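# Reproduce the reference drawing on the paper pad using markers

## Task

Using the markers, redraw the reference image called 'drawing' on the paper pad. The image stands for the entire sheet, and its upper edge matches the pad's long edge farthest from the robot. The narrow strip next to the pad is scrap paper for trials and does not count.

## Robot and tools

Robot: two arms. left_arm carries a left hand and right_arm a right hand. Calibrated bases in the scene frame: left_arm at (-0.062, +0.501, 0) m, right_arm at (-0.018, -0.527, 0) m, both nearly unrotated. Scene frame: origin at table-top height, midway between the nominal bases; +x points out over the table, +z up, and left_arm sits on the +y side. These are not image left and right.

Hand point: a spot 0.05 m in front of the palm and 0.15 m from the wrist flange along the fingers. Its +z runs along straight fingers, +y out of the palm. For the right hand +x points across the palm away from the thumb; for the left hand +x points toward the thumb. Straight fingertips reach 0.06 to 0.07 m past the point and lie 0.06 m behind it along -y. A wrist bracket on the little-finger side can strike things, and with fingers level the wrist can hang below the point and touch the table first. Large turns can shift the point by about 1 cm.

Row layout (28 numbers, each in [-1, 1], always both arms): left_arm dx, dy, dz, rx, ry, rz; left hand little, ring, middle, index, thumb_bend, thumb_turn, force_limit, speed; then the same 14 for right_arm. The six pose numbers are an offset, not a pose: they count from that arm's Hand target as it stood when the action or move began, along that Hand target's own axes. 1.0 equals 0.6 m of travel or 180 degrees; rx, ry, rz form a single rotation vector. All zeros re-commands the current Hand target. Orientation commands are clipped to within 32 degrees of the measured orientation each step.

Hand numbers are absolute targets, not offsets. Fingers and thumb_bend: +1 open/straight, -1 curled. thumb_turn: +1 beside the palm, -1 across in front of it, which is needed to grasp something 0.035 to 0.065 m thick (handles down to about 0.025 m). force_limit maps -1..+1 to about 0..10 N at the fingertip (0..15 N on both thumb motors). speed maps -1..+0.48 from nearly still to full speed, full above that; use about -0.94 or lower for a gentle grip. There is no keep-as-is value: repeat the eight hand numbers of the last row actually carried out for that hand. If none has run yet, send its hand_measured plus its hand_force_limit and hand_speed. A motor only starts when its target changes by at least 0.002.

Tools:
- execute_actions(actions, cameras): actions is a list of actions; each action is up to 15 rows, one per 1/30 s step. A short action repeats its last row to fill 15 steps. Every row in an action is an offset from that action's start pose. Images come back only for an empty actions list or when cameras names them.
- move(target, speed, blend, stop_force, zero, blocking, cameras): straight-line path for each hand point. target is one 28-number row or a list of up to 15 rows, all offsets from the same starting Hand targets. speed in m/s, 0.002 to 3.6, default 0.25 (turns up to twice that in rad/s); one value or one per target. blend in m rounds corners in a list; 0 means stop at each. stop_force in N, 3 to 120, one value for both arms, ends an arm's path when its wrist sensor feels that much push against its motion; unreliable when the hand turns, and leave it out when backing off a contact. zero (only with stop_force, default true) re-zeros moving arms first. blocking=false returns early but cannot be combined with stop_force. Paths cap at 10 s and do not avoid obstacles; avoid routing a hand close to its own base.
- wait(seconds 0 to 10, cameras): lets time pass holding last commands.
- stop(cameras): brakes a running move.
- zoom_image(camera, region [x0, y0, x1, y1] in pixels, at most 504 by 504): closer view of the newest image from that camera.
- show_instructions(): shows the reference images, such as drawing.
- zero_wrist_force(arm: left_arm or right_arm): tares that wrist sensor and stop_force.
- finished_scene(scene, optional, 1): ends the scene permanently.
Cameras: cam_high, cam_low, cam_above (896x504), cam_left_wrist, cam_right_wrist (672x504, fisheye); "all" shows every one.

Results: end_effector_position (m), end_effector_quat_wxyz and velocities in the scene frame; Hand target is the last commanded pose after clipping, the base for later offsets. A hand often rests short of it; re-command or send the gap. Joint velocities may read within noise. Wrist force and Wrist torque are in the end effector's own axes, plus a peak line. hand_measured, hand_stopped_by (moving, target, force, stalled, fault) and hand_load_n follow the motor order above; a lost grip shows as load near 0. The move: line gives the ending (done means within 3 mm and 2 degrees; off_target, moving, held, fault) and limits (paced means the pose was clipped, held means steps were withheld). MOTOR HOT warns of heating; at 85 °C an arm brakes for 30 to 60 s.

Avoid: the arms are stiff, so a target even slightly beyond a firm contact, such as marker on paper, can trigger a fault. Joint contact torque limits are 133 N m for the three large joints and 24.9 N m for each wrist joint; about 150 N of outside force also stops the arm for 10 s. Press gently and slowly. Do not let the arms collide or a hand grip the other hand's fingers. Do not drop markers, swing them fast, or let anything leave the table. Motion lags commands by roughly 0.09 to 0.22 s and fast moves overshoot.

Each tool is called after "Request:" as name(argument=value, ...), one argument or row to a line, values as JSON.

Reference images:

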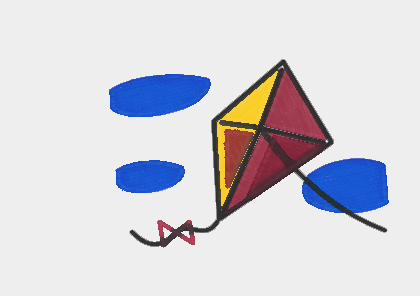

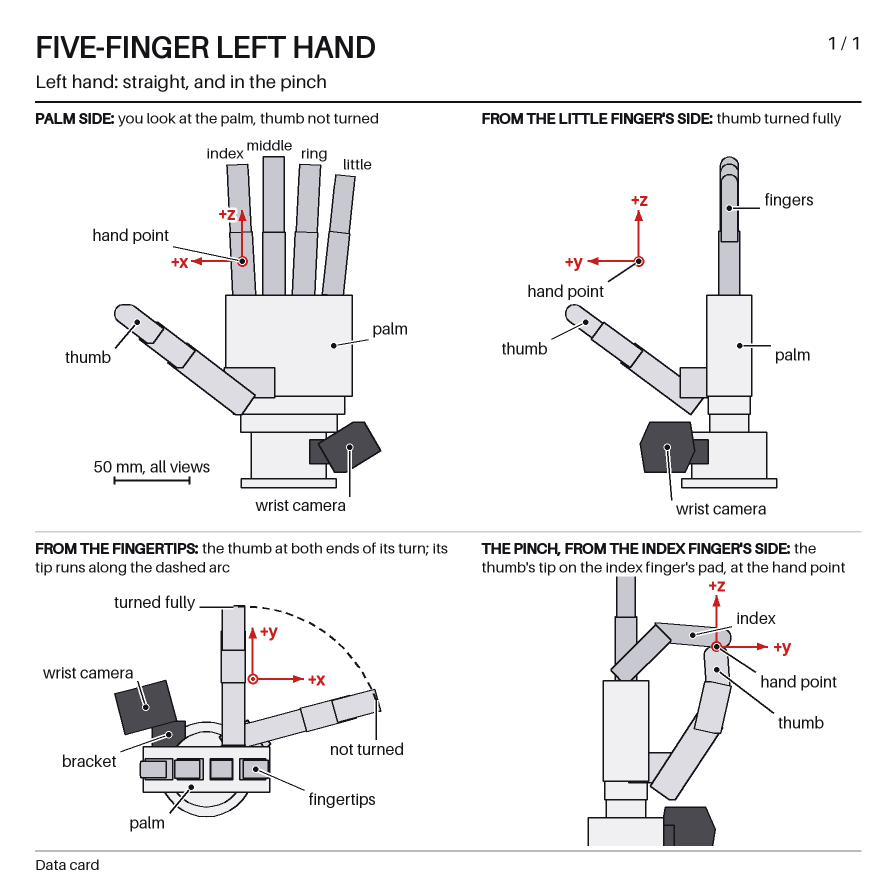

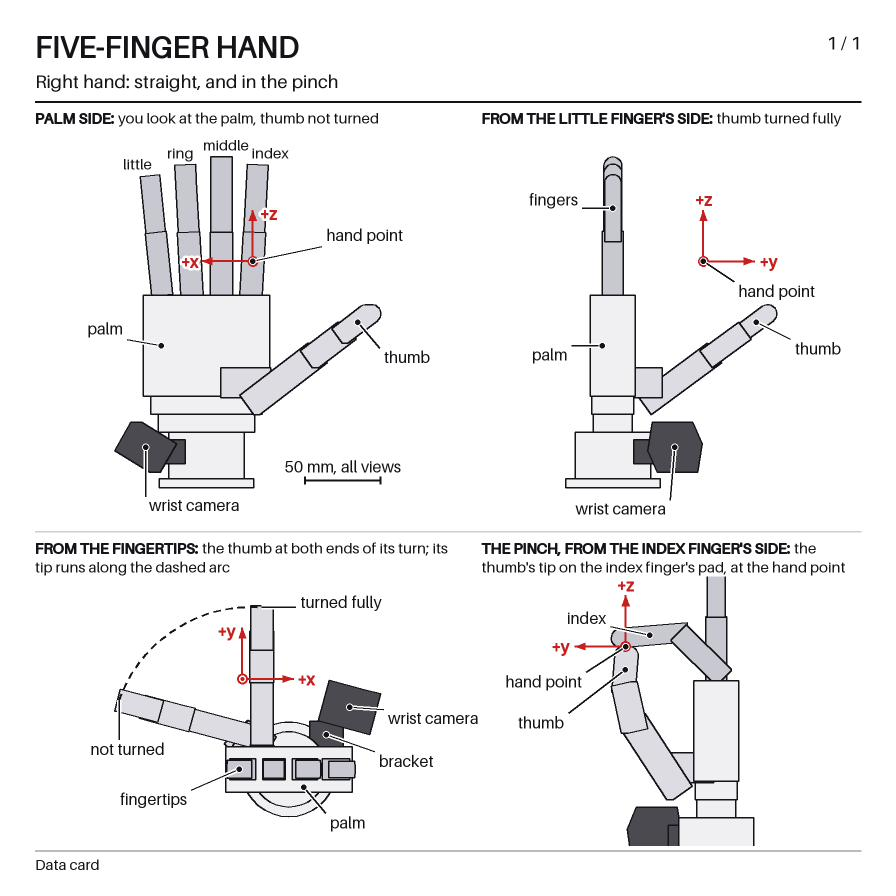

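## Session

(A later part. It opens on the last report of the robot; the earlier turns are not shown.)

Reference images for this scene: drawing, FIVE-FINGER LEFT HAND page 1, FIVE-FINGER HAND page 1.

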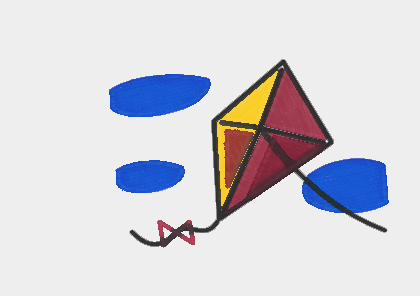

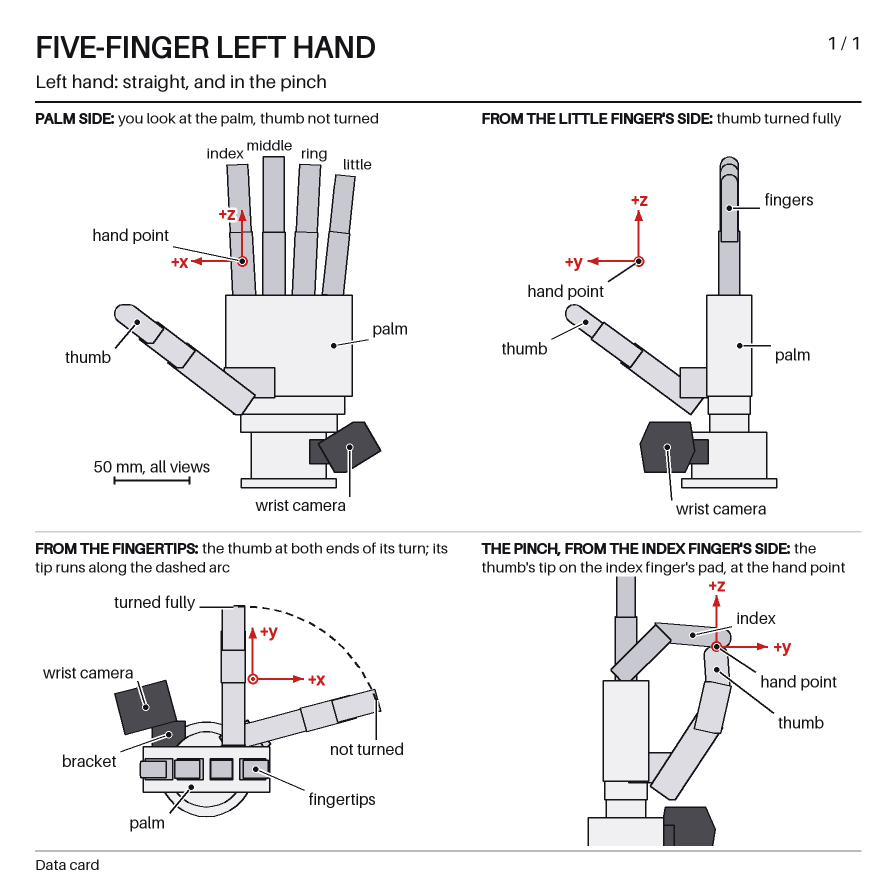

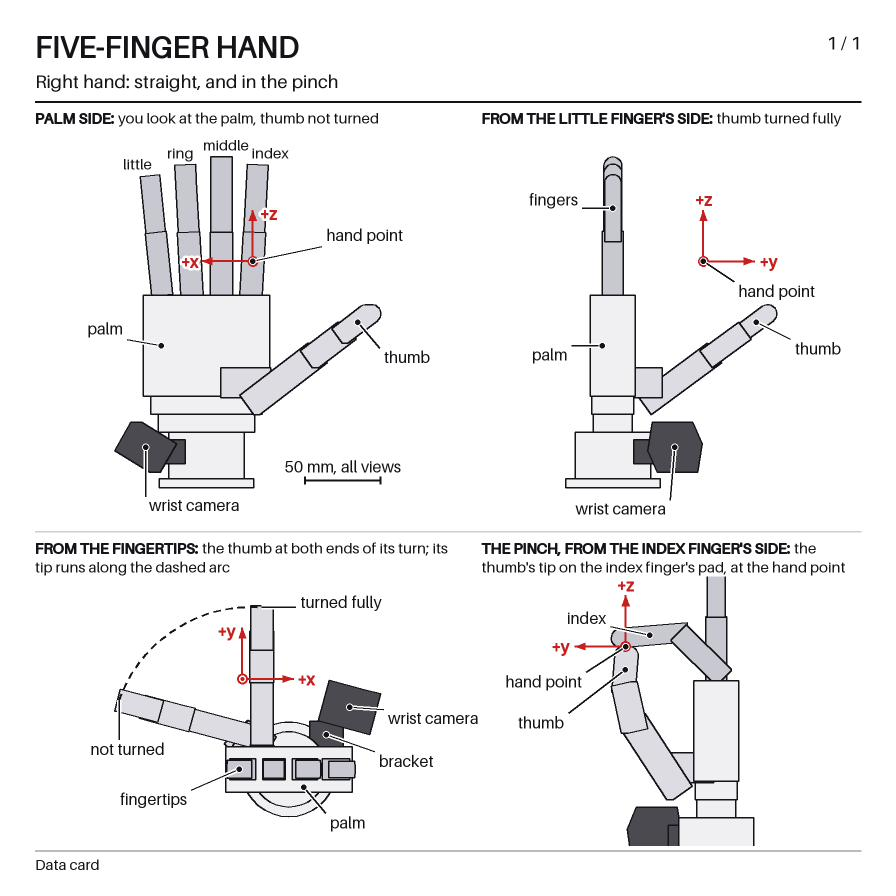

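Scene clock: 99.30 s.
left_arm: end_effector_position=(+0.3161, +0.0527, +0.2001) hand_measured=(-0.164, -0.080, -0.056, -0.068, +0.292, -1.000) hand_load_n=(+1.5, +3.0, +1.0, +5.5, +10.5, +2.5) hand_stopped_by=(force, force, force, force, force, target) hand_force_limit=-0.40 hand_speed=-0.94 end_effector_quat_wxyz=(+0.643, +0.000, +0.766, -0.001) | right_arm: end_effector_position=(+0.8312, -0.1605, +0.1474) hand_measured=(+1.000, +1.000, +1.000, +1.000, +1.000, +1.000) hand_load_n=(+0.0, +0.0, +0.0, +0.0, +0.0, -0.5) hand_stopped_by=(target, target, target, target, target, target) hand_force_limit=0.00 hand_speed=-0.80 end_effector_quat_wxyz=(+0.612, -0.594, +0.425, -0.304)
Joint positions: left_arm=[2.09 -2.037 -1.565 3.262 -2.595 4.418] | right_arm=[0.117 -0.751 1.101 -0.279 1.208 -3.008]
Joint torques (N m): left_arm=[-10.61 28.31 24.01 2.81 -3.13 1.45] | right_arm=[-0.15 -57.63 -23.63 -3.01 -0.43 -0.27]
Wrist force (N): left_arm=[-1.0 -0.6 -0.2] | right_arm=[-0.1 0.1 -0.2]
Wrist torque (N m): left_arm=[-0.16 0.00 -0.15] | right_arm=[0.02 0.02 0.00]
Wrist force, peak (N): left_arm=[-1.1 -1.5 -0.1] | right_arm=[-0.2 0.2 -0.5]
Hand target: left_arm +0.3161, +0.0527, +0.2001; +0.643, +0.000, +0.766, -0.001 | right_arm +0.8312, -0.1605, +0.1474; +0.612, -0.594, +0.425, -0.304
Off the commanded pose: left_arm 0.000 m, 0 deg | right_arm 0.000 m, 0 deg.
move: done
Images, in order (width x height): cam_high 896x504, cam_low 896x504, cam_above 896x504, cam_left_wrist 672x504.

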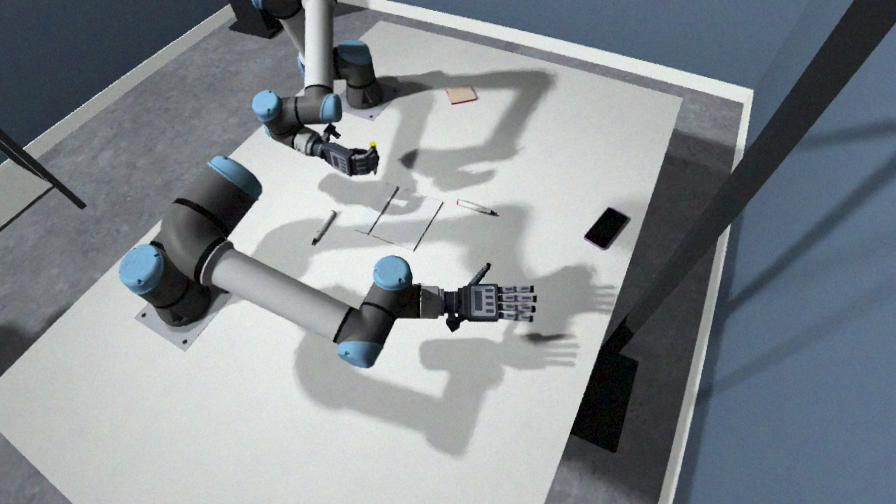

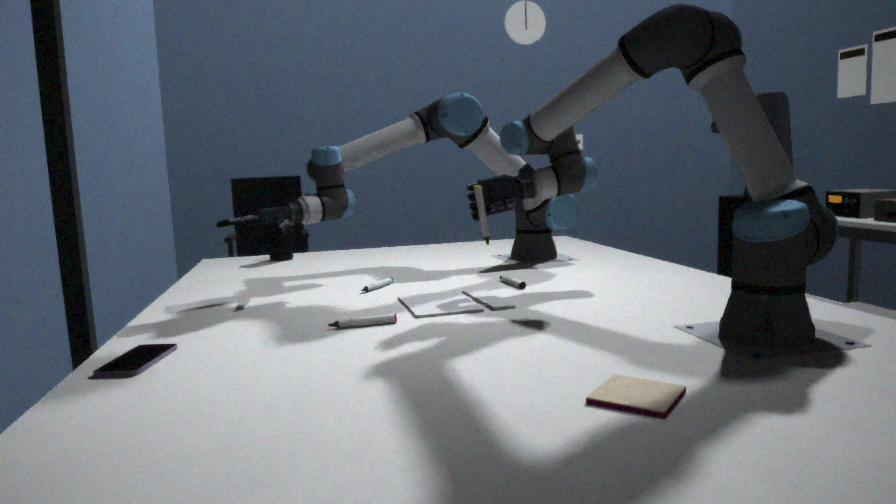

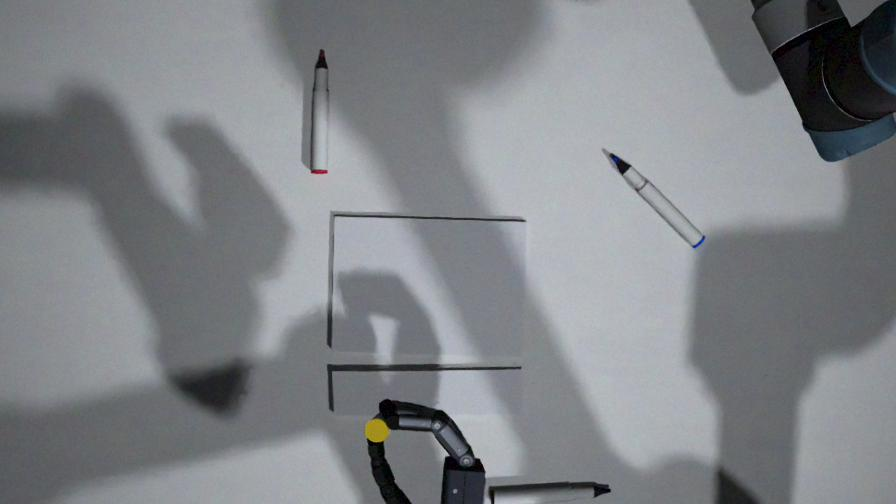

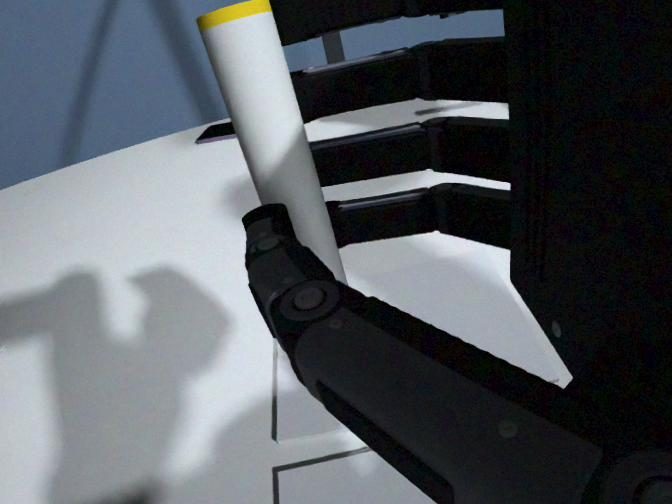

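Request:
move(
  target=[0.197,0,0.0347,0,0,0,-0.3,-0.29,-0.28,-0.3,0.15,-1,-0.4,-0.94,0,0,0,0,0,0,1,1,1,1,1,1,0,-0.8],
  speed=0.15,
  cameras=["cam_low","cam_above","cam_high"],
)

Request:
zoom_image(
  camera="cam_low",
  region=[400, 220, 560, 330],
)

Request:
zoom_image(
  camera="cam_above",
  region=[300, 340, 500, 504],
)

Request:
zoom_image(
  camera="cam_high",
  region=[300, 130, 460, 260],
)

Scene clock: 103.27 s.
left_arm: end_effector_position=(+0.3161, +0.0526, +0.0802) hand_measured=(-0.164, -0.080, -0.056, -0.068, +0.292, -1.000) hand_load_n=(+1.5, +3.0, +1.0, +5.5, +10.5, +2.5) hand_stopped_by=(force, force, force, force, force, target) hand_force_limit=-0.40 hand_speed=-0.94 end_effector_quat_wxyz=(+0.643, +0.000, +0.766, -0.001) | right_arm: end_effector_position=(+0.8312, -0.1605, +0.1474) hand_measured=(+1.000, +1.000, +1.000, +1.000, +1.000, +1.000) hand_load_n=(+0.0, -0.5, +0.0, +0.0, +0.0, +0.0) hand_stopped_by=(target, target, target, target, target, target) hand_force_limit=0.00 hand_speed=-0.80 end_effector_quat_wxyz=(+0.612, -0.594, +0.425, -0.304)
Joint positions: left_arm=[2.09 -2.195 -1.67 3.525 -2.595 4.418] | right_arm=[0.117 -0.751 1.101 -0.279 1.208 -3.008]
Joint torques (N m): left_arm=[-7.39 30.4 7.77 2.42 0.93 1.36] | right_arm=[-0.03 -58.51 -23.62 -3.3 -0.45 -0.39]
Wrist force (N): left_arm=[-1.1 -0.6 -0.2] | right_arm=[-0.1 0.2 -0.3]
Wrist torque (N m): left_arm=[-0.13 0.00 -0.17] | right_arm=[0.05 0.02 0.00]
Wrist force, peak (N): left_arm=[-2.2 -0.7 0.0] | right_arm=[-0.2 0.2 -0.5]
Hand target: left_arm +0.3162, +0.0526, +0.0801; +0.643, +0.000, +0.766, -0.001 | right_arm +0.8312, -0.1605, +0.1474; +0.612, -0.594, +0.425, -0.304
Off the commanded pose: left_arm 0.000 m, 0 deg | right_arm 0.000 m, 0 deg.
move: done
Images, in order (width x height): cam_high 896x504, cam_low 896x504, cam_above 896x504.

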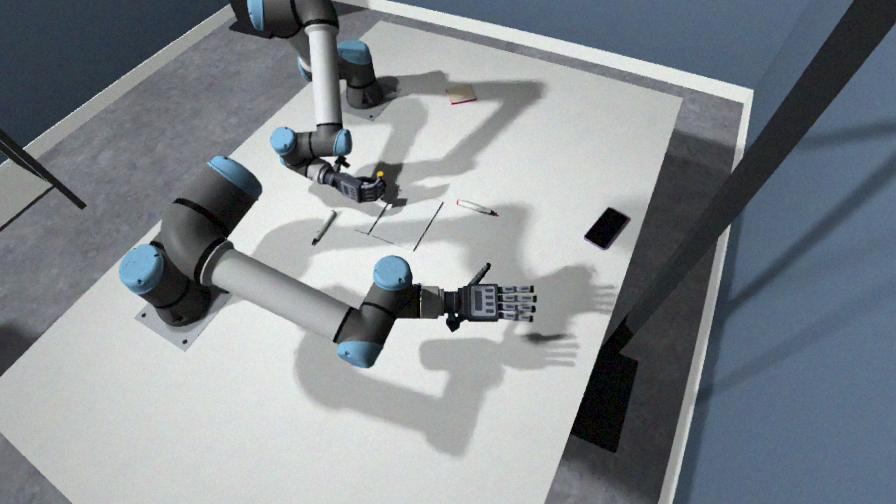

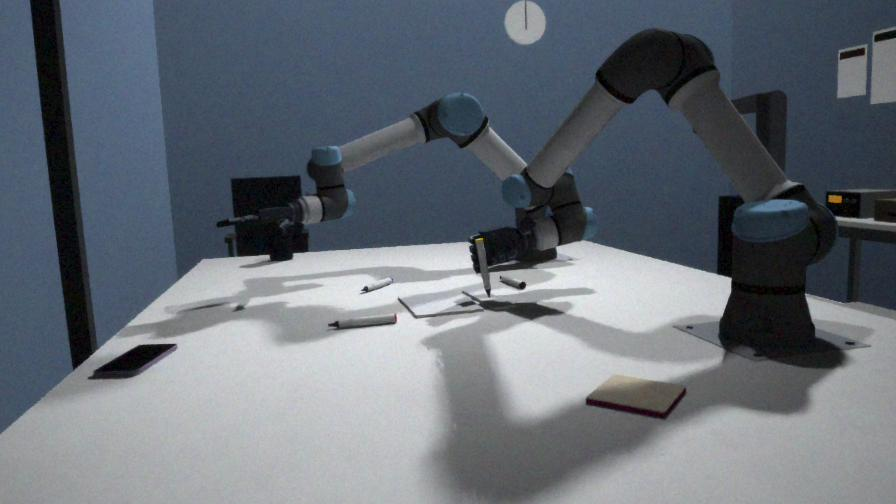

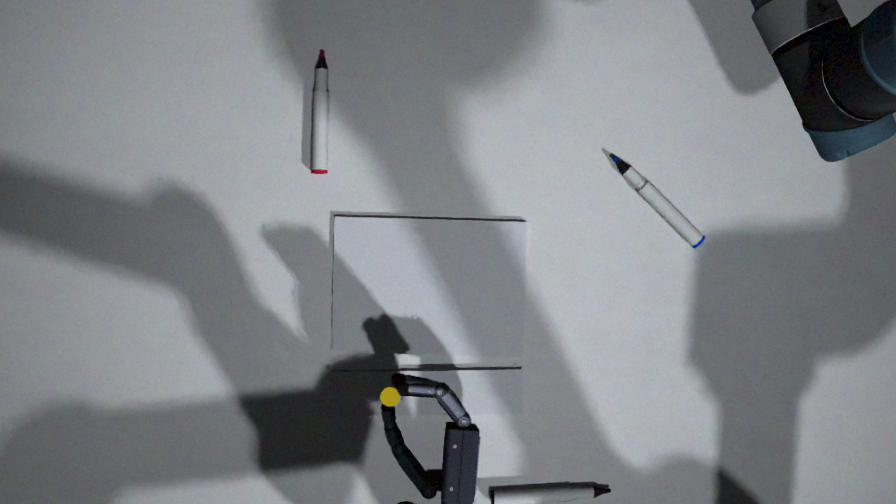

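Scaled by 3.150 from the camera's 896x504 image, which has a finer 1280x720 frame.

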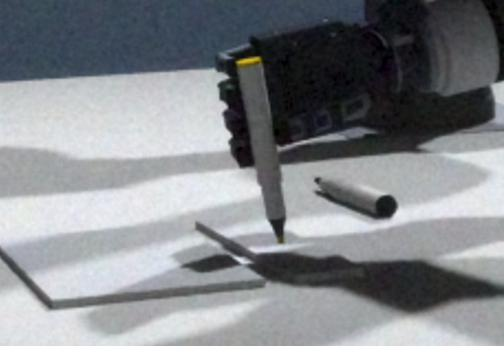

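Scaled by 2.520 from the camera's 896x504 image, which has a finer 1280x720 frame.

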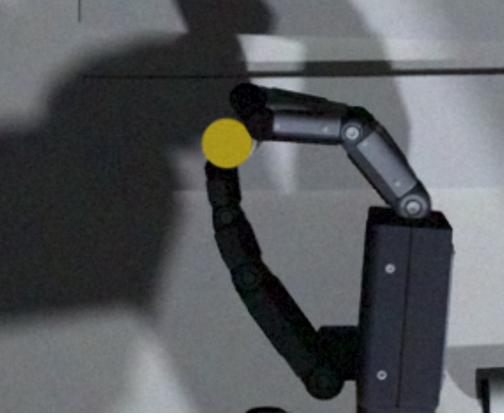

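Scaled by 3.150 from the camera's 896x504 image, which has a finer 1280x720 frame.

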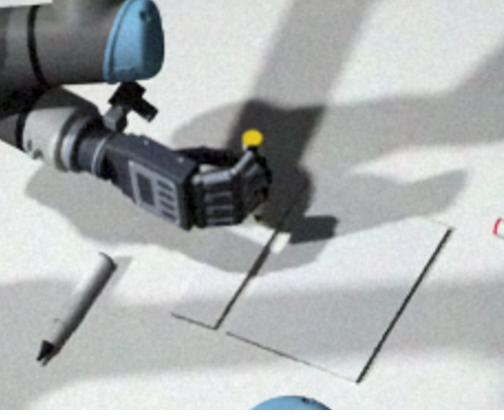

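Request:
move(
  target=[0.0493,0,0.0087,0,0,0,-0.3,-0.29,-0.28,-0.3,0.15,-1,-0.4,-0.94,0,0,0,0,0,0,1,1,1,1,1,1,0,-0.8],
  speed=0.008,
  stop_force=3,
  cameras=["cam_low","cam_above","cam_high"],
)

Request:
zoom_image(
  camera="cam_low",
  region=[400, 220, 560, 330],
)

Scene clock: 105.47 s.
left_arm: end_effector_position=(+0.3162, +0.0525, +0.0746) hand_measured=(-0.164, -0.080, -0.056, -0.068, +0.292, -1.000) hand_load_n=(+2.0, +3.0, +1.0, +6.0, +10.5, +1.0) hand_stopped_by=(force, force, force, force, force, target) hand_force_limit=-0.40 hand_speed=-0.94 end_effector_quat_wxyz=(+0.643, +0.000, +0.766, -0.001) | right_arm: end_effector_position=(+0.8312, -0.1605, +0.1474) hand_measured=(+1.000, +1.000, +1.000, +1.000, +1.000, +1.000) hand_load_n=(+0.0, +0.0, +0.0, -0.5, +0.0, -0.5) hand_stopped_by=(target, target, target, target, target, target) hand_force_limit=0.00 hand_speed=-0.80 end_effector_quat_wxyz=(+0.612, -0.594, +0.425, -0.304)
Joint positions: left_arm=[2.09 -2.204 -1.672 3.536 -2.595 4.418] | right_arm=[0.117 -0.751 1.101 -0.279 1.208 -3.008]
Joint torques (N m): left_arm=[1.5 47.22 20.73 -3.15 1.31 -0.36] | right_arm=[0.54 -59.17 -24.18 -3.4 -0.34 -0.4]
Wrist force (N): left_arm=[-3.6 -0.4 -0.5] | right_arm=[-0.1 0.0 -0.3]
Wrist torque (N m): left_arm=[-0.14 -0.03 -0.10] | right_arm=[0.02 0.02 -0.01]
Wrist force, peak (N): left_arm=[-5.9 -0.8 -0.1] | right_arm=[-0.1 -0.2 -0.5]
Hand target: left_arm +0.3162, +0.0525, +0.0746; +0.643, +0.000, +0.766, -0.001 (not the last commanded pose) | right_arm +0.8312, -0.1605, +0.1474; +0.612, -0.594, +0.425, -0.304
Off the commanded pose: left_arm 0.025 m, 0 deg | right_arm 0.000 m, 0 deg.
move: contact (left_arm)
Images, in order (width x height): cam_high 896x504, cam_low 896x504, cam_above 896x504.

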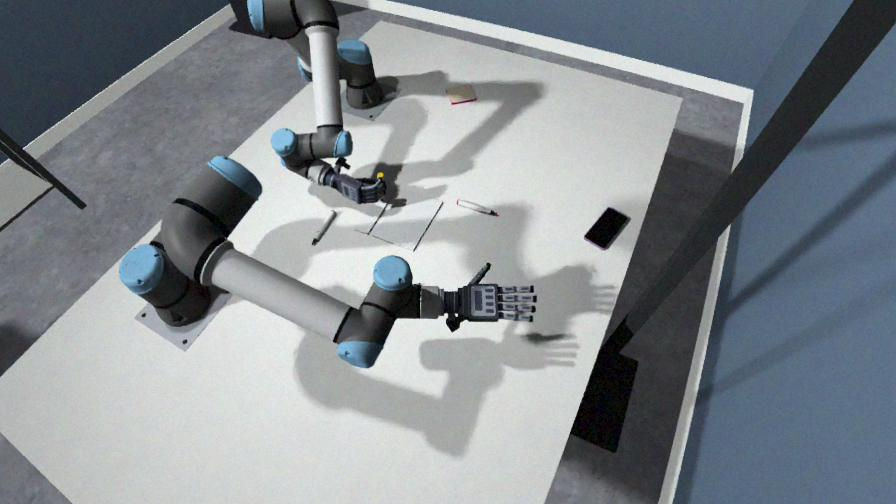

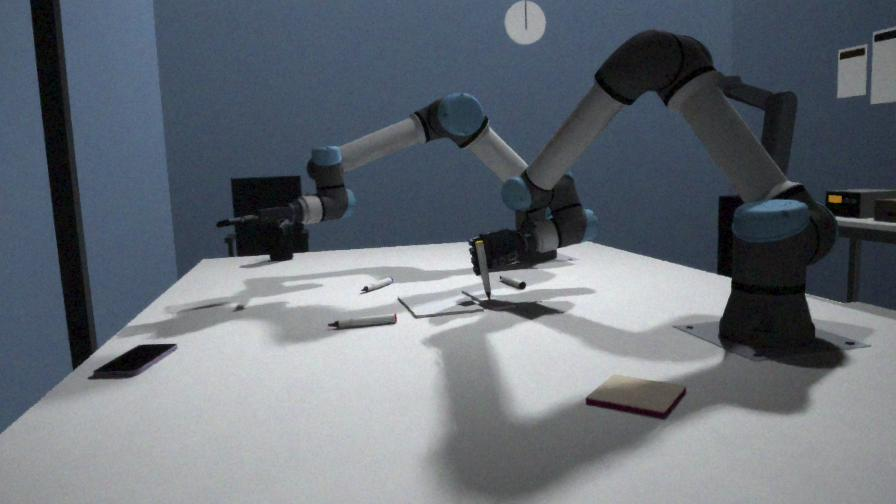

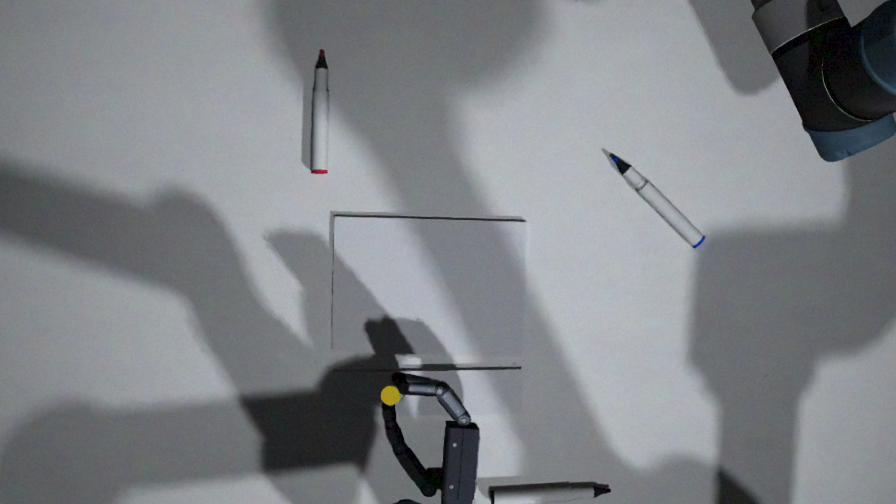

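Scaled by 3.150 from the camera's 896x504 image, which has a finer 1280x720 frame.

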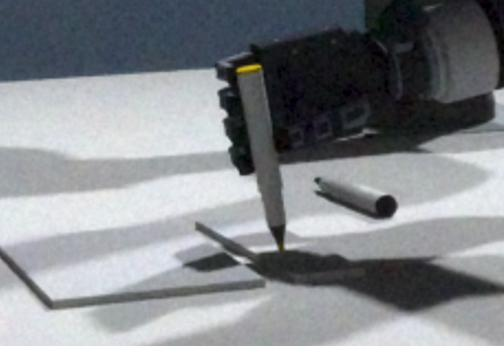

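Request:
move(
  target=[
    [0,0.0333,0,0,0,0,-0.3,-0.29,-0.28,-0.3,0.15,-1,-0.4,-0.94,0,0,0,0,0,0,1,1,1,1,1,1,0,-0.8],
    [-0.00082,0.0333,-0.00014,0,0,0,-0.3,-0.29,-0.28,-0.3,0.15,-1,-0.4,-0.94,0,0,0,0,0,0,1,1,1,1,1,1,0,-0.8],
    [-0.00082,0.0667,-0.00014,0,0,0,-0.3,-0.29,-0.28,-0.3,0.15,-1,-0.4,-0.94,0,0,0,0,0,0,1,1,1,1,1,1,0,-0.8],
    [-0.00164,0.0667,-0.0003,0,0,0,-0.3,-0.29,-0.28,-0.3,0.15,-1,-0.4,-0.94,0,0,0,0,0,0,1,1,1,1,1,1,0,-0.8],
    [-0.00164,0.1,-0.0003,0,0,0,-0.3,-0.29,-0.28,-0.3,0.15,-1,-0.4,-0.94,0,0,0,0,0,0,1,1,1,1,1,1,0,-0.8],
  ],
  speed=0.03,
)

Request:
move(
  target=[-0.0985,0,-0.0174,0,0,0,-0.3,-0.29,-0.28,-0.3,0.15,-1,-0.4,-0.94,0,0,0,0,0,0,1,1,1,1,1,1,0,-0.8],
  speed=0.1,
  cameras=["cam_low","cam_above","cam_high"],
)

Request:
zoom_image(
  camera="cam_low",
  region=[400, 220, 560, 330],
)

Request:
zoom_image(
  camera="cam_above",
  region=[300, 340, 500, 504],
)

Scene clock: 109.40 s.
left_arm: end_effector_position=(+0.3162, +0.1125, +0.0756) hand_measured=(-0.164, -0.080, -0.056, -0.068, +0.292, -1.000) hand_load_n=(+1.0, +3.0, +1.5, +6.0, +10.0, +1.0) hand_stopped_by=(force, force, force, force, force, target) hand_force_limit=-0.40 hand_speed=-0.94 end_effector_quat_wxyz=(+0.643, +0.000, +0.766, -0.001) | right_arm: end_effector_position=(+0.8312, -0.1605, +0.1474) hand_measured=(+1.000, +1.000, +1.000, +1.000, +1.000, +1.000) hand_load_n=(+0.0, -0.5, +0.0, +0.0, +0.0, +0.0) hand_stopped_by=(target, target, target, target, target, target) hand_force_limit=0.00 hand_speed=-0.80 end_effector_quat_wxyz=(+0.612, -0.594, +0.425, -0.304)
Joint positions: left_arm=[2.155 -2.093 -1.868 3.653 -2.533 4.456] | right_arm=[0.117 -0.751 1.101 -0.279 1.208 -3.008]
Joint torques (N m): left_arm=[11.11 44.62 6.57 2.93 1.84 1.55] | right_arm=[0.37 -58.24 -24.33 -3.38 -0.2 -0.42]
Wrist force (N): left_arm=[-0.8 -0.5 -0.3] | right_arm=[-0.2 0.1 -0.2]
Wrist torque (N m): left_arm=[-0.13 -0.04 -0.15] | right_arm=[0.02 0.04 -0.01]
Wrist force, peak (N): left_arm=[-3.9 -0.5 -0.4] | right_arm=[-0.1 0.2 -0.6]
Hand target: left_arm +0.3162, +0.1125, +0.0756; +0.643, +0.000, +0.766, -0.001 | right_arm +0.8312, -0.1605, +0.1474; +0.612, -0.594, +0.425, -0.304
Off the commanded pose: left_arm 0.000 m, 0 deg | right_arm 0.000 m, 0 deg.
move: done

Scene clock: 110.50 s.
left_arm: end_effector_position=(+0.3161, +0.1126, +0.1356) hand_measured=(-0.164, -0.080, -0.056, -0.068, +0.292, -1.000) hand_load_n=(+1.0, +3.0, +1.5, +6.0, +10.0, +1.0) hand_stopped_by=(force, force, force, force, force, target) hand_force_limit=-0.40 hand_speed=-0.94 end_effector_quat_wxyz=(+0.643, +0.000, +0.766, -0.001) | right_arm: end_effector_position=(+0.8312, -0.1605, +0.1474) hand_measured=(+1.000, +1.000, +1.000, +1.000, +1.000, +1.000) hand_load_n=(+0.0, +0.0, +0.0, +0.0, +0.0, +0.0) hand_stopped_by=(target, target, target, target, target, target) hand_force_limit=0.00 hand_speed=-0.80 end_effector_quat_wxyz=(+0.612, -0.594, +0.425, -0.304)
Joint positions: left_arm=[2.155 -1.993 -1.827 3.512 -2.533 4.456] | right_arm=[0.117 -0.751 1.101 -0.279 1.208 -3.008]
Joint torques (N m): left_arm=[6.79 42.81 22.37 -3.02 0.47 -1.39] | right_arm=[-0.78 -59.13 -23.69 -3.38 -0.45 -0.27]
Wrist force (N): left_arm=[-1.0 -0.8 -0.4] | right_arm=[-0.1 0.1 -0.2]
Wrist torque (N m): left_arm=[-0.16 -0.01 -0.08] | right_arm=[0.02 0.02 -0.01]
Wrist force, peak (N): left_arm=[-1.9 -0.6 -0.4] | right_arm=[-0.1 0.2 -0.5]
Hand target: left_arm +0.3161, +0.1126, +0.1356; +0.643, +0.000, +0.766, -0.001 | right_arm +0.8312, -0.1605, +0.1474; +0.612, -0.594, +0.425, -0.304
Off the commanded pose: left_arm 0.000 m, 0 deg | right_arm 0.000 m, 0 deg.
move: done
Images, in order (width x height): cam_high 896x504, cam_low 896x504, cam_above 896x504.

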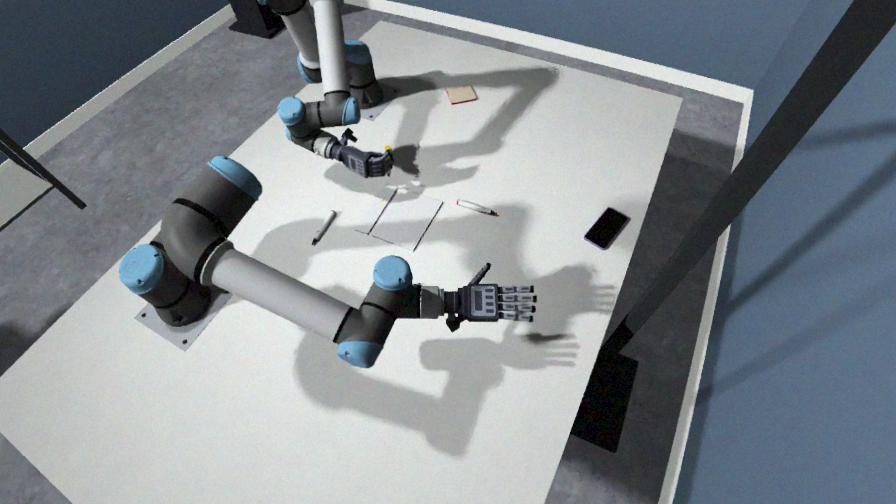

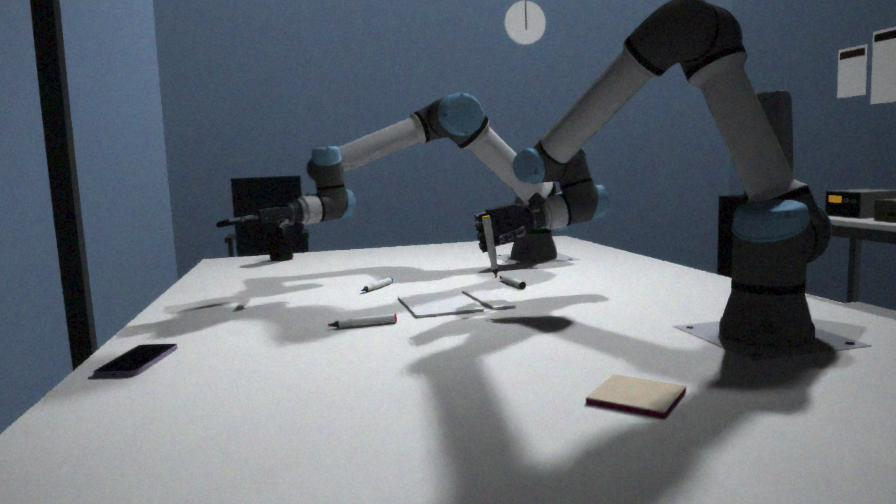

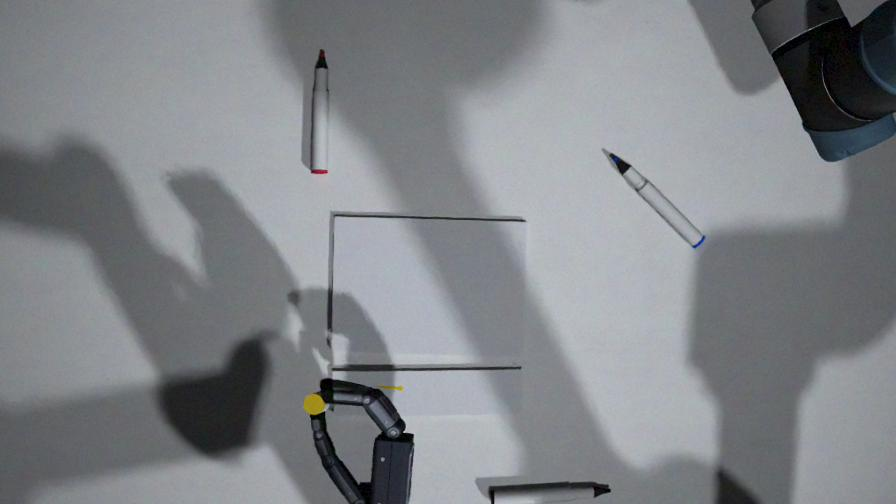

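Scaled by 3.150 from the camera's 896x504 image, which has a finer 1280x720 frame.

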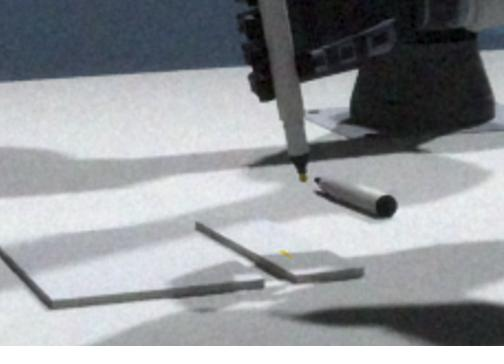

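Scaled by 2.520 from the camera's 896x504 image, which has a finer 1280x720 frame.

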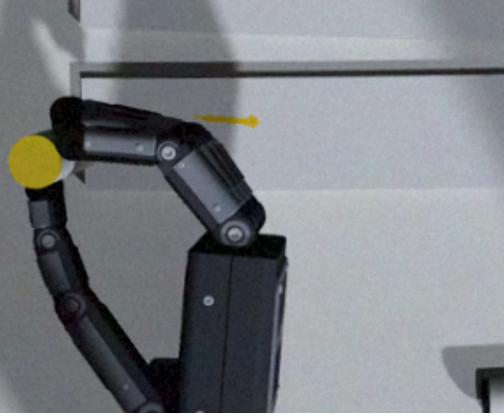

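Request:
move(
  target=[-0.0696,0.1667,-0.1815,0,0,0,-0.3,-0.29,-0.28,-0.3,0.15,-1,-0.4,-0.94,0,0,0,0,0,0,1,1,1,1,1,1,0,-0.8],
  speed=0.25,
  cameras=["cam_above","cam_left_wrist"],
)

Request:
zoom_image(
  camera="cam_above",
  region=[320, 350, 440, 430],
)

Request:
zoom_image(
  camera="cam_above",
  region=[300, 190, 552, 430],
)

Scene clock: 112.37 s.
left_arm: end_effector_position=(+0.2162, +0.2127, +0.1955) hand_measured=(-0.164, -0.080, -0.056, -0.068, +0.292, -1.000) hand_load_n=(+1.0, +3.5, +1.5, +6.0, +10.5, +1.5) hand_stopped_by=(force, force, force, force, force, target) hand_force_limit=-0.40 hand_speed=-0.94 end_effector_quat_wxyz=(+0.643, +0.000, +0.766, -0.001) | right_arm: end_effector_position=(+0.8312, -0.1605, +0.1474) hand_measured=(+1.000, +1.000, +1.000, +1.000, +1.000, +1.000) hand_load_n=(+0.0, +0.0, +0.0, +0.0, +0.0, -0.5) hand_stopped_by=(target, target, target, target, target, target) hand_force_limit=0.00 hand_speed=-0.80 end_effector_quat_wxyz=(+0.612, -0.594, +0.425, -0.304)
Joint positions: left_arm=[2.067 -1.655 -2.092 3.394 -2.616 4.403] | right_arm=[0.117 -0.751 1.101 -0.279 1.208 -3.008]
Joint torques (N m): left_arm=[-10.38 29.19 7.79 -3.03 -3.17 -1.38] | right_arm=[0.26 -59.14 -24.07 -3.49 -0.29 -0.27]
Wrist force (N): left_arm=[-0.9 -0.5 -0.5] | right_arm=[-0.3 0.0 -0.3]
Wrist torque (N m): left_arm=[-0.11 -0.03 -0.03] | right_arm=[0.02 0.05 -0.01]
Wrist force, peak (N): left_arm=[-0.6 -1.8 0.7] | right_arm=[-0.3 0.0 -0.5]
Hand target: left_arm +0.2162, +0.2127, +0.1955; +0.643, +0.000, +0.766, -0.001 | right_arm +0.8312, -0.1605, +0.1474; +0.612, -0.594, +0.425, -0.304
Off the commanded pose: left_arm 0.000 m, 0 deg | right_arm 0.000 m, 0 deg.
move: done
Images, in order (width x height): cam_above 896x504, cam_left_wrist 672x504.

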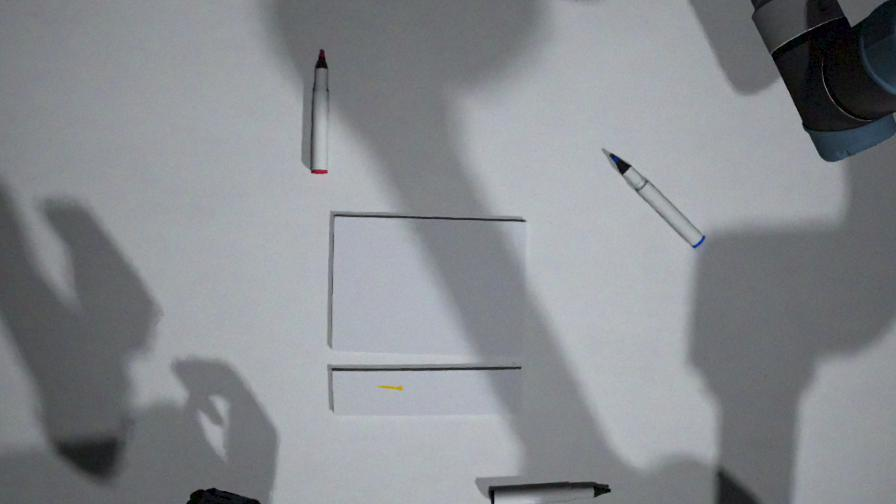

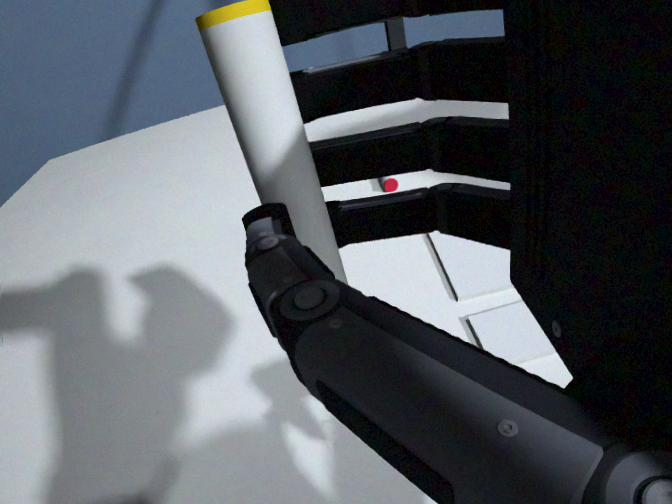

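Scaled by 4.200 from the camera's 896x504 image, which has a finer 1280x720 frame.

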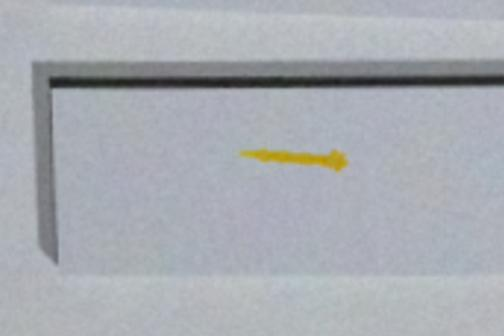

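Scaled by 2.000 from the camera's 896x504 image, which has a finer 1280x720 frame.

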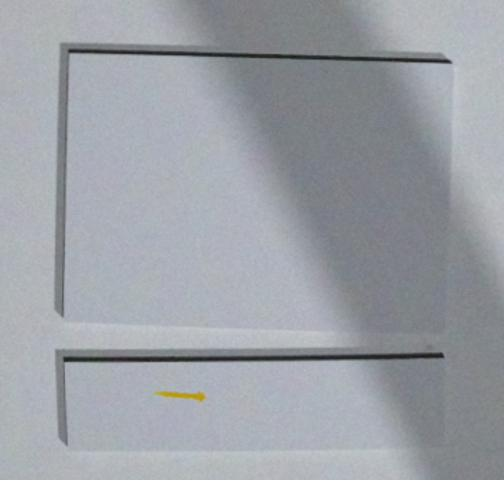

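Request:
move(
  target=[0.1315,-0.4462,0.1713,0,0,0,-0.3,-0.29,-0.28,-0.3,0.15,-1,-0.4,-0.94,0,0,0,0,0,0,1,1,1,1,1,1,0,-0.8],
  speed=0.25,
)

Request:
move(
  target=[0.0575,0,0.0101,0,0,0,-0.3,-0.29,-0.28,-0.3,0.15,-1,-0.4,-0.94,0,0,0,0,0,0,1,1,1,1,1,1,0,-0.8],
  speed=0.01,
  stop_force=3,
)

Scene clock: 117.20 s.
left_arm: end_effector_position=(+0.3036, -0.0551, +0.1003) hand_measured=(-0.164, -0.080, -0.056, -0.068, +0.292, -1.000) hand_load_n=(+1.5, +3.0, +1.5, +6.0, +10.0, +1.0) hand_stopped_by=(force, force, force, force, force, target) hand_force_limit=-0.40 hand_speed=-0.94 end_effector_quat_wxyz=(+0.643, +0.000, +0.766, -0.001) | right_arm: end_effector_position=(+0.8312, -0.1605, +0.1474) hand_measured=(+1.000, +1.000, +1.000, +1.000, +1.000, +1.000) hand_load_n=(+0.0, +0.0, +0.0, +0.0, +0.0, +0.0) hand_stopped_by=(target, target, target, target, target, target) hand_force_limit=0.00 hand_speed=-0.80 end_effector_quat_wxyz=(+0.612, -0.594, +0.425, -0.304)
Joint positions: left_arm=[1.983 -2.387 -1.254 3.23 -2.694 4.336] | right_arm=[0.117 -0.751 1.101 -0.279 1.208 -3.008]
Joint torques (N m): left_arm=[-3.55 38.91 23 -3.33 -3.13 -1.22] | right_arm=[0.65 -59.58 -23.73 -3.58 -0.38 -0.07]
Wrist force (N): left_arm=[-1.2 -0.7 -0.3] | right_arm=[0.0 0.1 -0.2]
Wrist torque (N m): left_arm=[-0.16 0.03 -0.05] | right_arm=[0.03 0.01 0.00]
Wrist force, peak (N): left_arm=[-0.6 -2.2 0.3] | right_arm=[-0.4 0.2 -0.5]
Hand target: left_arm +0.3036, -0.0551, +0.1002; +0.643, +0.000, +0.766, -0.001 | right_arm +0.8312, -0.1605, +0.1474; +0.612, -0.594, +0.425, -0.304
Off the commanded pose: left_arm 0.000 m, 0 deg | right_arm 0.000 m, 0 deg.
move: done

Scene clock: 120.93 s.
left_arm: end_effector_position=(+0.3036, -0.0551, +0.0747) hand_measured=(-0.164, -0.080, -0.056, -0.068, +0.292, -1.000) hand_load_n=(+1.5, +3.0, +1.5, +5.5, +10.5, +0.0) hand_stopped_by=(force, force, force, force, force, target) hand_force_limit=-0.40 hand_speed=-0.94 end_effector_quat_wxyz=(+0.643, +0.000, +0.766, -0.001) | right_arm: end_effector_position=(+0.8312, -0.1605, +0.1474) hand_measured=(+1.000, +1.000, +1.000, +1.000, +1.000, +1.000) hand_load_n=(+0.0, +0.0, -0.5, +0.0, +0.0, -0.5) hand_stopped_by=(target, target, target, target, target, target) hand_force_limit=0.00 hand_speed=-0.80 end_effector_quat_wxyz=(+0.612, -0.594, +0.425, -0.304)
Joint positions: left_arm=[1.983 -2.419 -1.269 3.276 -2.694 4.336] | right_arm=[0.117 -0.751 1.101 -0.279 1.208 -3.008]
Joint torques (N m): left_arm=[6.69 55.68 21.66 -3.46 -0.92 -1.14] | right_arm=[0.04 -58.31 -24.36 -3.81 -0.39 -0.4]
Wrist force (N): left_arm=[-4.0 -0.6 -0.1] | right_arm=[-0.1 0.0 -0.3]
Wrist torque (N m): left_arm=[-0.18 0.03 -0.01] | right_arm=[0.01 0.02 -0.01]
Wrist force, peak (N): left_arm=[-6.7 -0.5 0.1] | right_arm=[-0.2 -0.1 -0.5]
Hand target: left_arm +0.3036, -0.0552, +0.0747; +0.643, +0.000, +0.766, -0.001 (not the last commanded pose) | right_arm +0.8312, -0.1605, +0.1474; +0.612, -0.594, +0.425, -0.304
Off the commanded pose: left_arm 0.009 m, 0 deg | right_arm 0.000 m, 0 deg.
move: contact (left_arm)

Request:
move(
  target=[0,0.0567,0,0,0,0,-0.3,-0.29,-0.28,-0.3,0.15,-1,-0.4,-0.94,0,0,0,0,0,0,1,1,1,1,1,1,0,-0.8],
  speed=0.04,
)

Request:
move(
  target=[
    [-0.00025,0,-0.00004,0,0,0,-0.3,-0.29,-0.28,-0.3,0.15,-1,-0.4,-0.94,0,0,0,0,0,0,1,1,1,1,1,1,0,-0.8],
    [-0.00025,0.0567,-0.00004,0,0,0,-0.3,-0.29,-0.28,-0.3,0.15,-1,-0.4,-0.94,0,0,0,0,0,0,1,1,1,1,1,1,0,-0.8],
  ],
  speed=0.04,
)

Request:
move(
  target=[
    [-0.00025,0,-0.00004,0,0,0,-0.3,-0.29,-0.28,-0.3,0.15,-1,-0.4,-0.94,0,0,0,0,0,0,1,1,1,1,1,1,0,-0.8],
    [-0.00025,0.0567,-0.00004,0,0,0,-0.3,-0.29,-0.28,-0.3,0.15,-1,-0.4,-0.94,0,0,0,0,0,0,1,1,1,1,1,1,0,-0.8],
  ],
  speed=0.04,
)

Scene clock: 122.83 s.
left_arm: end_effector_position=(+0.3036, -0.0212, +0.0747) hand_measured=(-0.164, -0.080, -0.056, -0.068, +0.292, -1.000) hand_load_n=(+1.0, +4.0, +2.0, +5.5, +10.0, -0.5) hand_stopped_by=(force, force, force, force, force, target) hand_force_limit=-0.40 hand_speed=-0.94 end_effector_quat_wxyz=(+0.643, +0.000, +0.766, -0.001) | right_arm: end_effector_position=(+0.8312, -0.1605, +0.1474) hand_measured=(+1.000, +1.000, +1.000, +1.000, +1.000, +1.000) hand_load_n=(+0.0, +0.0, +0.0, +0.0, +0.0, +0.0) hand_stopped_by=(target, target, target, target, target, target) hand_force_limit=0.00 hand_speed=-0.80 end_effector_quat_wxyz=(+0.612, -0.594, +0.425, -0.304)
Joint positions: left_arm=[2.007 -2.346 -1.409 3.361 -2.673 4.357] | right_arm=[0.117 -0.751 1.101 -0.279 1.208 -3.008]
Joint torques (N m): left_arm=[11.3 54.34 8.79 2.54 1.7 1.33] | right_arm=[-0.46 -59.09 -23.98 -3.63 -0.46 -0.25]
Wrist force (N): left_arm=[-2.6 -1.5 -0.5] | right_arm=[-0.1 0.0 -0.3]
Wrist torque (N m): left_arm=[-0.20 0.00 -0.18] | right_arm=[0.01 0.03 -0.01]
Wrist force, peak (N): left_arm=[-4.5 -0.6 -0.1] | right_arm=[-0.2 -0.1 -0.6]
Hand target: left_arm +0.3036, -0.0211, +0.0747; +0.643, +0.000, +0.766, -0.001 | right_arm +0.8312, -0.1605, +0.1474; +0.612, -0.594, +0.425, -0.304
Off the commanded pose: left_arm 0.000 m, 0 deg | right_arm 0.000 m, 0 deg.
move: done

Scene clock: 124.63 s.
left_arm: end_effector_position=(+0.3036, +0.0129, +0.0748) hand_measured=(-0.164, -0.080, -0.056, -0.068, +0.292, -1.000) hand_load_n=(+0.5, +3.5, +2.0, +5.5, +9.5, +0.0) hand_stopped_by=(force, force, force, force, force, target) hand_force_limit=-0.40 hand_speed=-0.94 end_effector_quat_wxyz=(+0.643, +0.000, +0.766, -0.001) | right_arm: end_effector_position=(+0.8312, -0.1605, +0.1474) hand_measured=(+1.000, +1.000, +1.000, +1.000, +1.000, +1.000) hand_load_n=(+0.0, +0.0, +0.0, +0.0, +0.0, +0.0) hand_stopped_by=(target, target, target, target, target, target) hand_force_limit=0.00 hand_speed=-0.80 end_effector_quat_wxyz=(+0.612, -0.594, +0.425, -0.304)
Joint positions: left_arm=[2.033 -2.277 -1.538 3.44 -2.648 4.378] | right_arm=[0.117 -0.751 1.101 -0.279 1.208 -3.008]
Joint torques (N m): left_arm=[11.43 51.71 7.91 2.64 1.79 1.49] | right_arm=[0.21 -58.52 -24.08 -3.64 -0.47 -0.32]
Wrist force (N): left_arm=[-1.4 -1.2 -0.4] | right_arm=[-0.2 0.0 -0.2]
Wrist torque (N m): left_arm=[-0.23 -0.05 -0.14] | right_arm=[0.01 0.04 -0.01]
Wrist force, peak (N): left_arm=[-2.9 -1.5 -0.4] | right_arm=[0.1 -0.1 -0.5]
Hand target: left_arm +0.3036, +0.0129, +0.0748; +0.643, +0.000, +0.766, -0.001 | right_arm +0.8312, -0.1605, +0.1474; +0.612, -0.594, +0.425, -0.304
Off the commanded pose: left_arm 0.000 m, 0 deg | right_arm 0.000 m, 0 deg.
move: done

Scene clock: 126.43 s.
left_arm: end_effector_position=(+0.3036, +0.0469, +0.0749) hand_measured=(-0.164, -0.080, -0.056, -0.068, +0.292, -1.000) hand_load_n=(+0.5, +3.5, +1.5, +6.0, +10.0, +0.0) hand_stopped_by=(force, force, force, force, force, target) hand_force_limit=-0.40 hand_speed=-0.94 end_effector_quat_wxyz=(+0.643, +0.000, +0.766, -0.001) | right_arm: end_effector_position=(+0.8312, -0.1605, +0.1474) hand_measured=(+1.000, +1.000, +1.000, +1.000, +1.000, +1.000) hand_load_n=(+0.0, +0.0, +0.0, +0.0, +0.0, +0.0) hand_stopped_by=(target, target, target, target, target, target) hand_force_limit=0.00 hand_speed=-0.80 end_effector_quat_wxyz=(+0.612, -0.594, +0.425, -0.304)
Joint positions: left_arm=[2.063 -2.211 -1.66 3.515 -2.62 4.4] | right_arm=[0.117 -0.751 1.101 -0.279 1.208 -3.008]
Joint torques (N m): left_arm=[10.76 48.69 5.63 2.77 1.85 1.52] | right_arm=[0.76 -59.38 -24.47 -3.63 -0.3 -0.33]
Wrist force (N): left_arm=[-1.2 -0.9 0.0] | right_arm=[0.1 0.2 -0.4]
Wrist torque (N m): left_arm=[-0.19 0.00 -0.17] | right_arm=[0.06 0.00 0.01]
Wrist force, peak (N): left_arm=[-2.0 -1.3 -0.1] | right_arm=[-0.3 0.1 -0.5]
Hand target: left_arm +0.3036, +0.0469, +0.0749; +0.643, +0.000, +0.766, -0.001 | right_arm +0.8312, -0.1605, +0.1474; +0.612, -0.594, +0.425, -0.304
Off the commanded pose: left_arm 0.000 m, 0 deg | right_arm 0.000 m, 0 deg.
move: done


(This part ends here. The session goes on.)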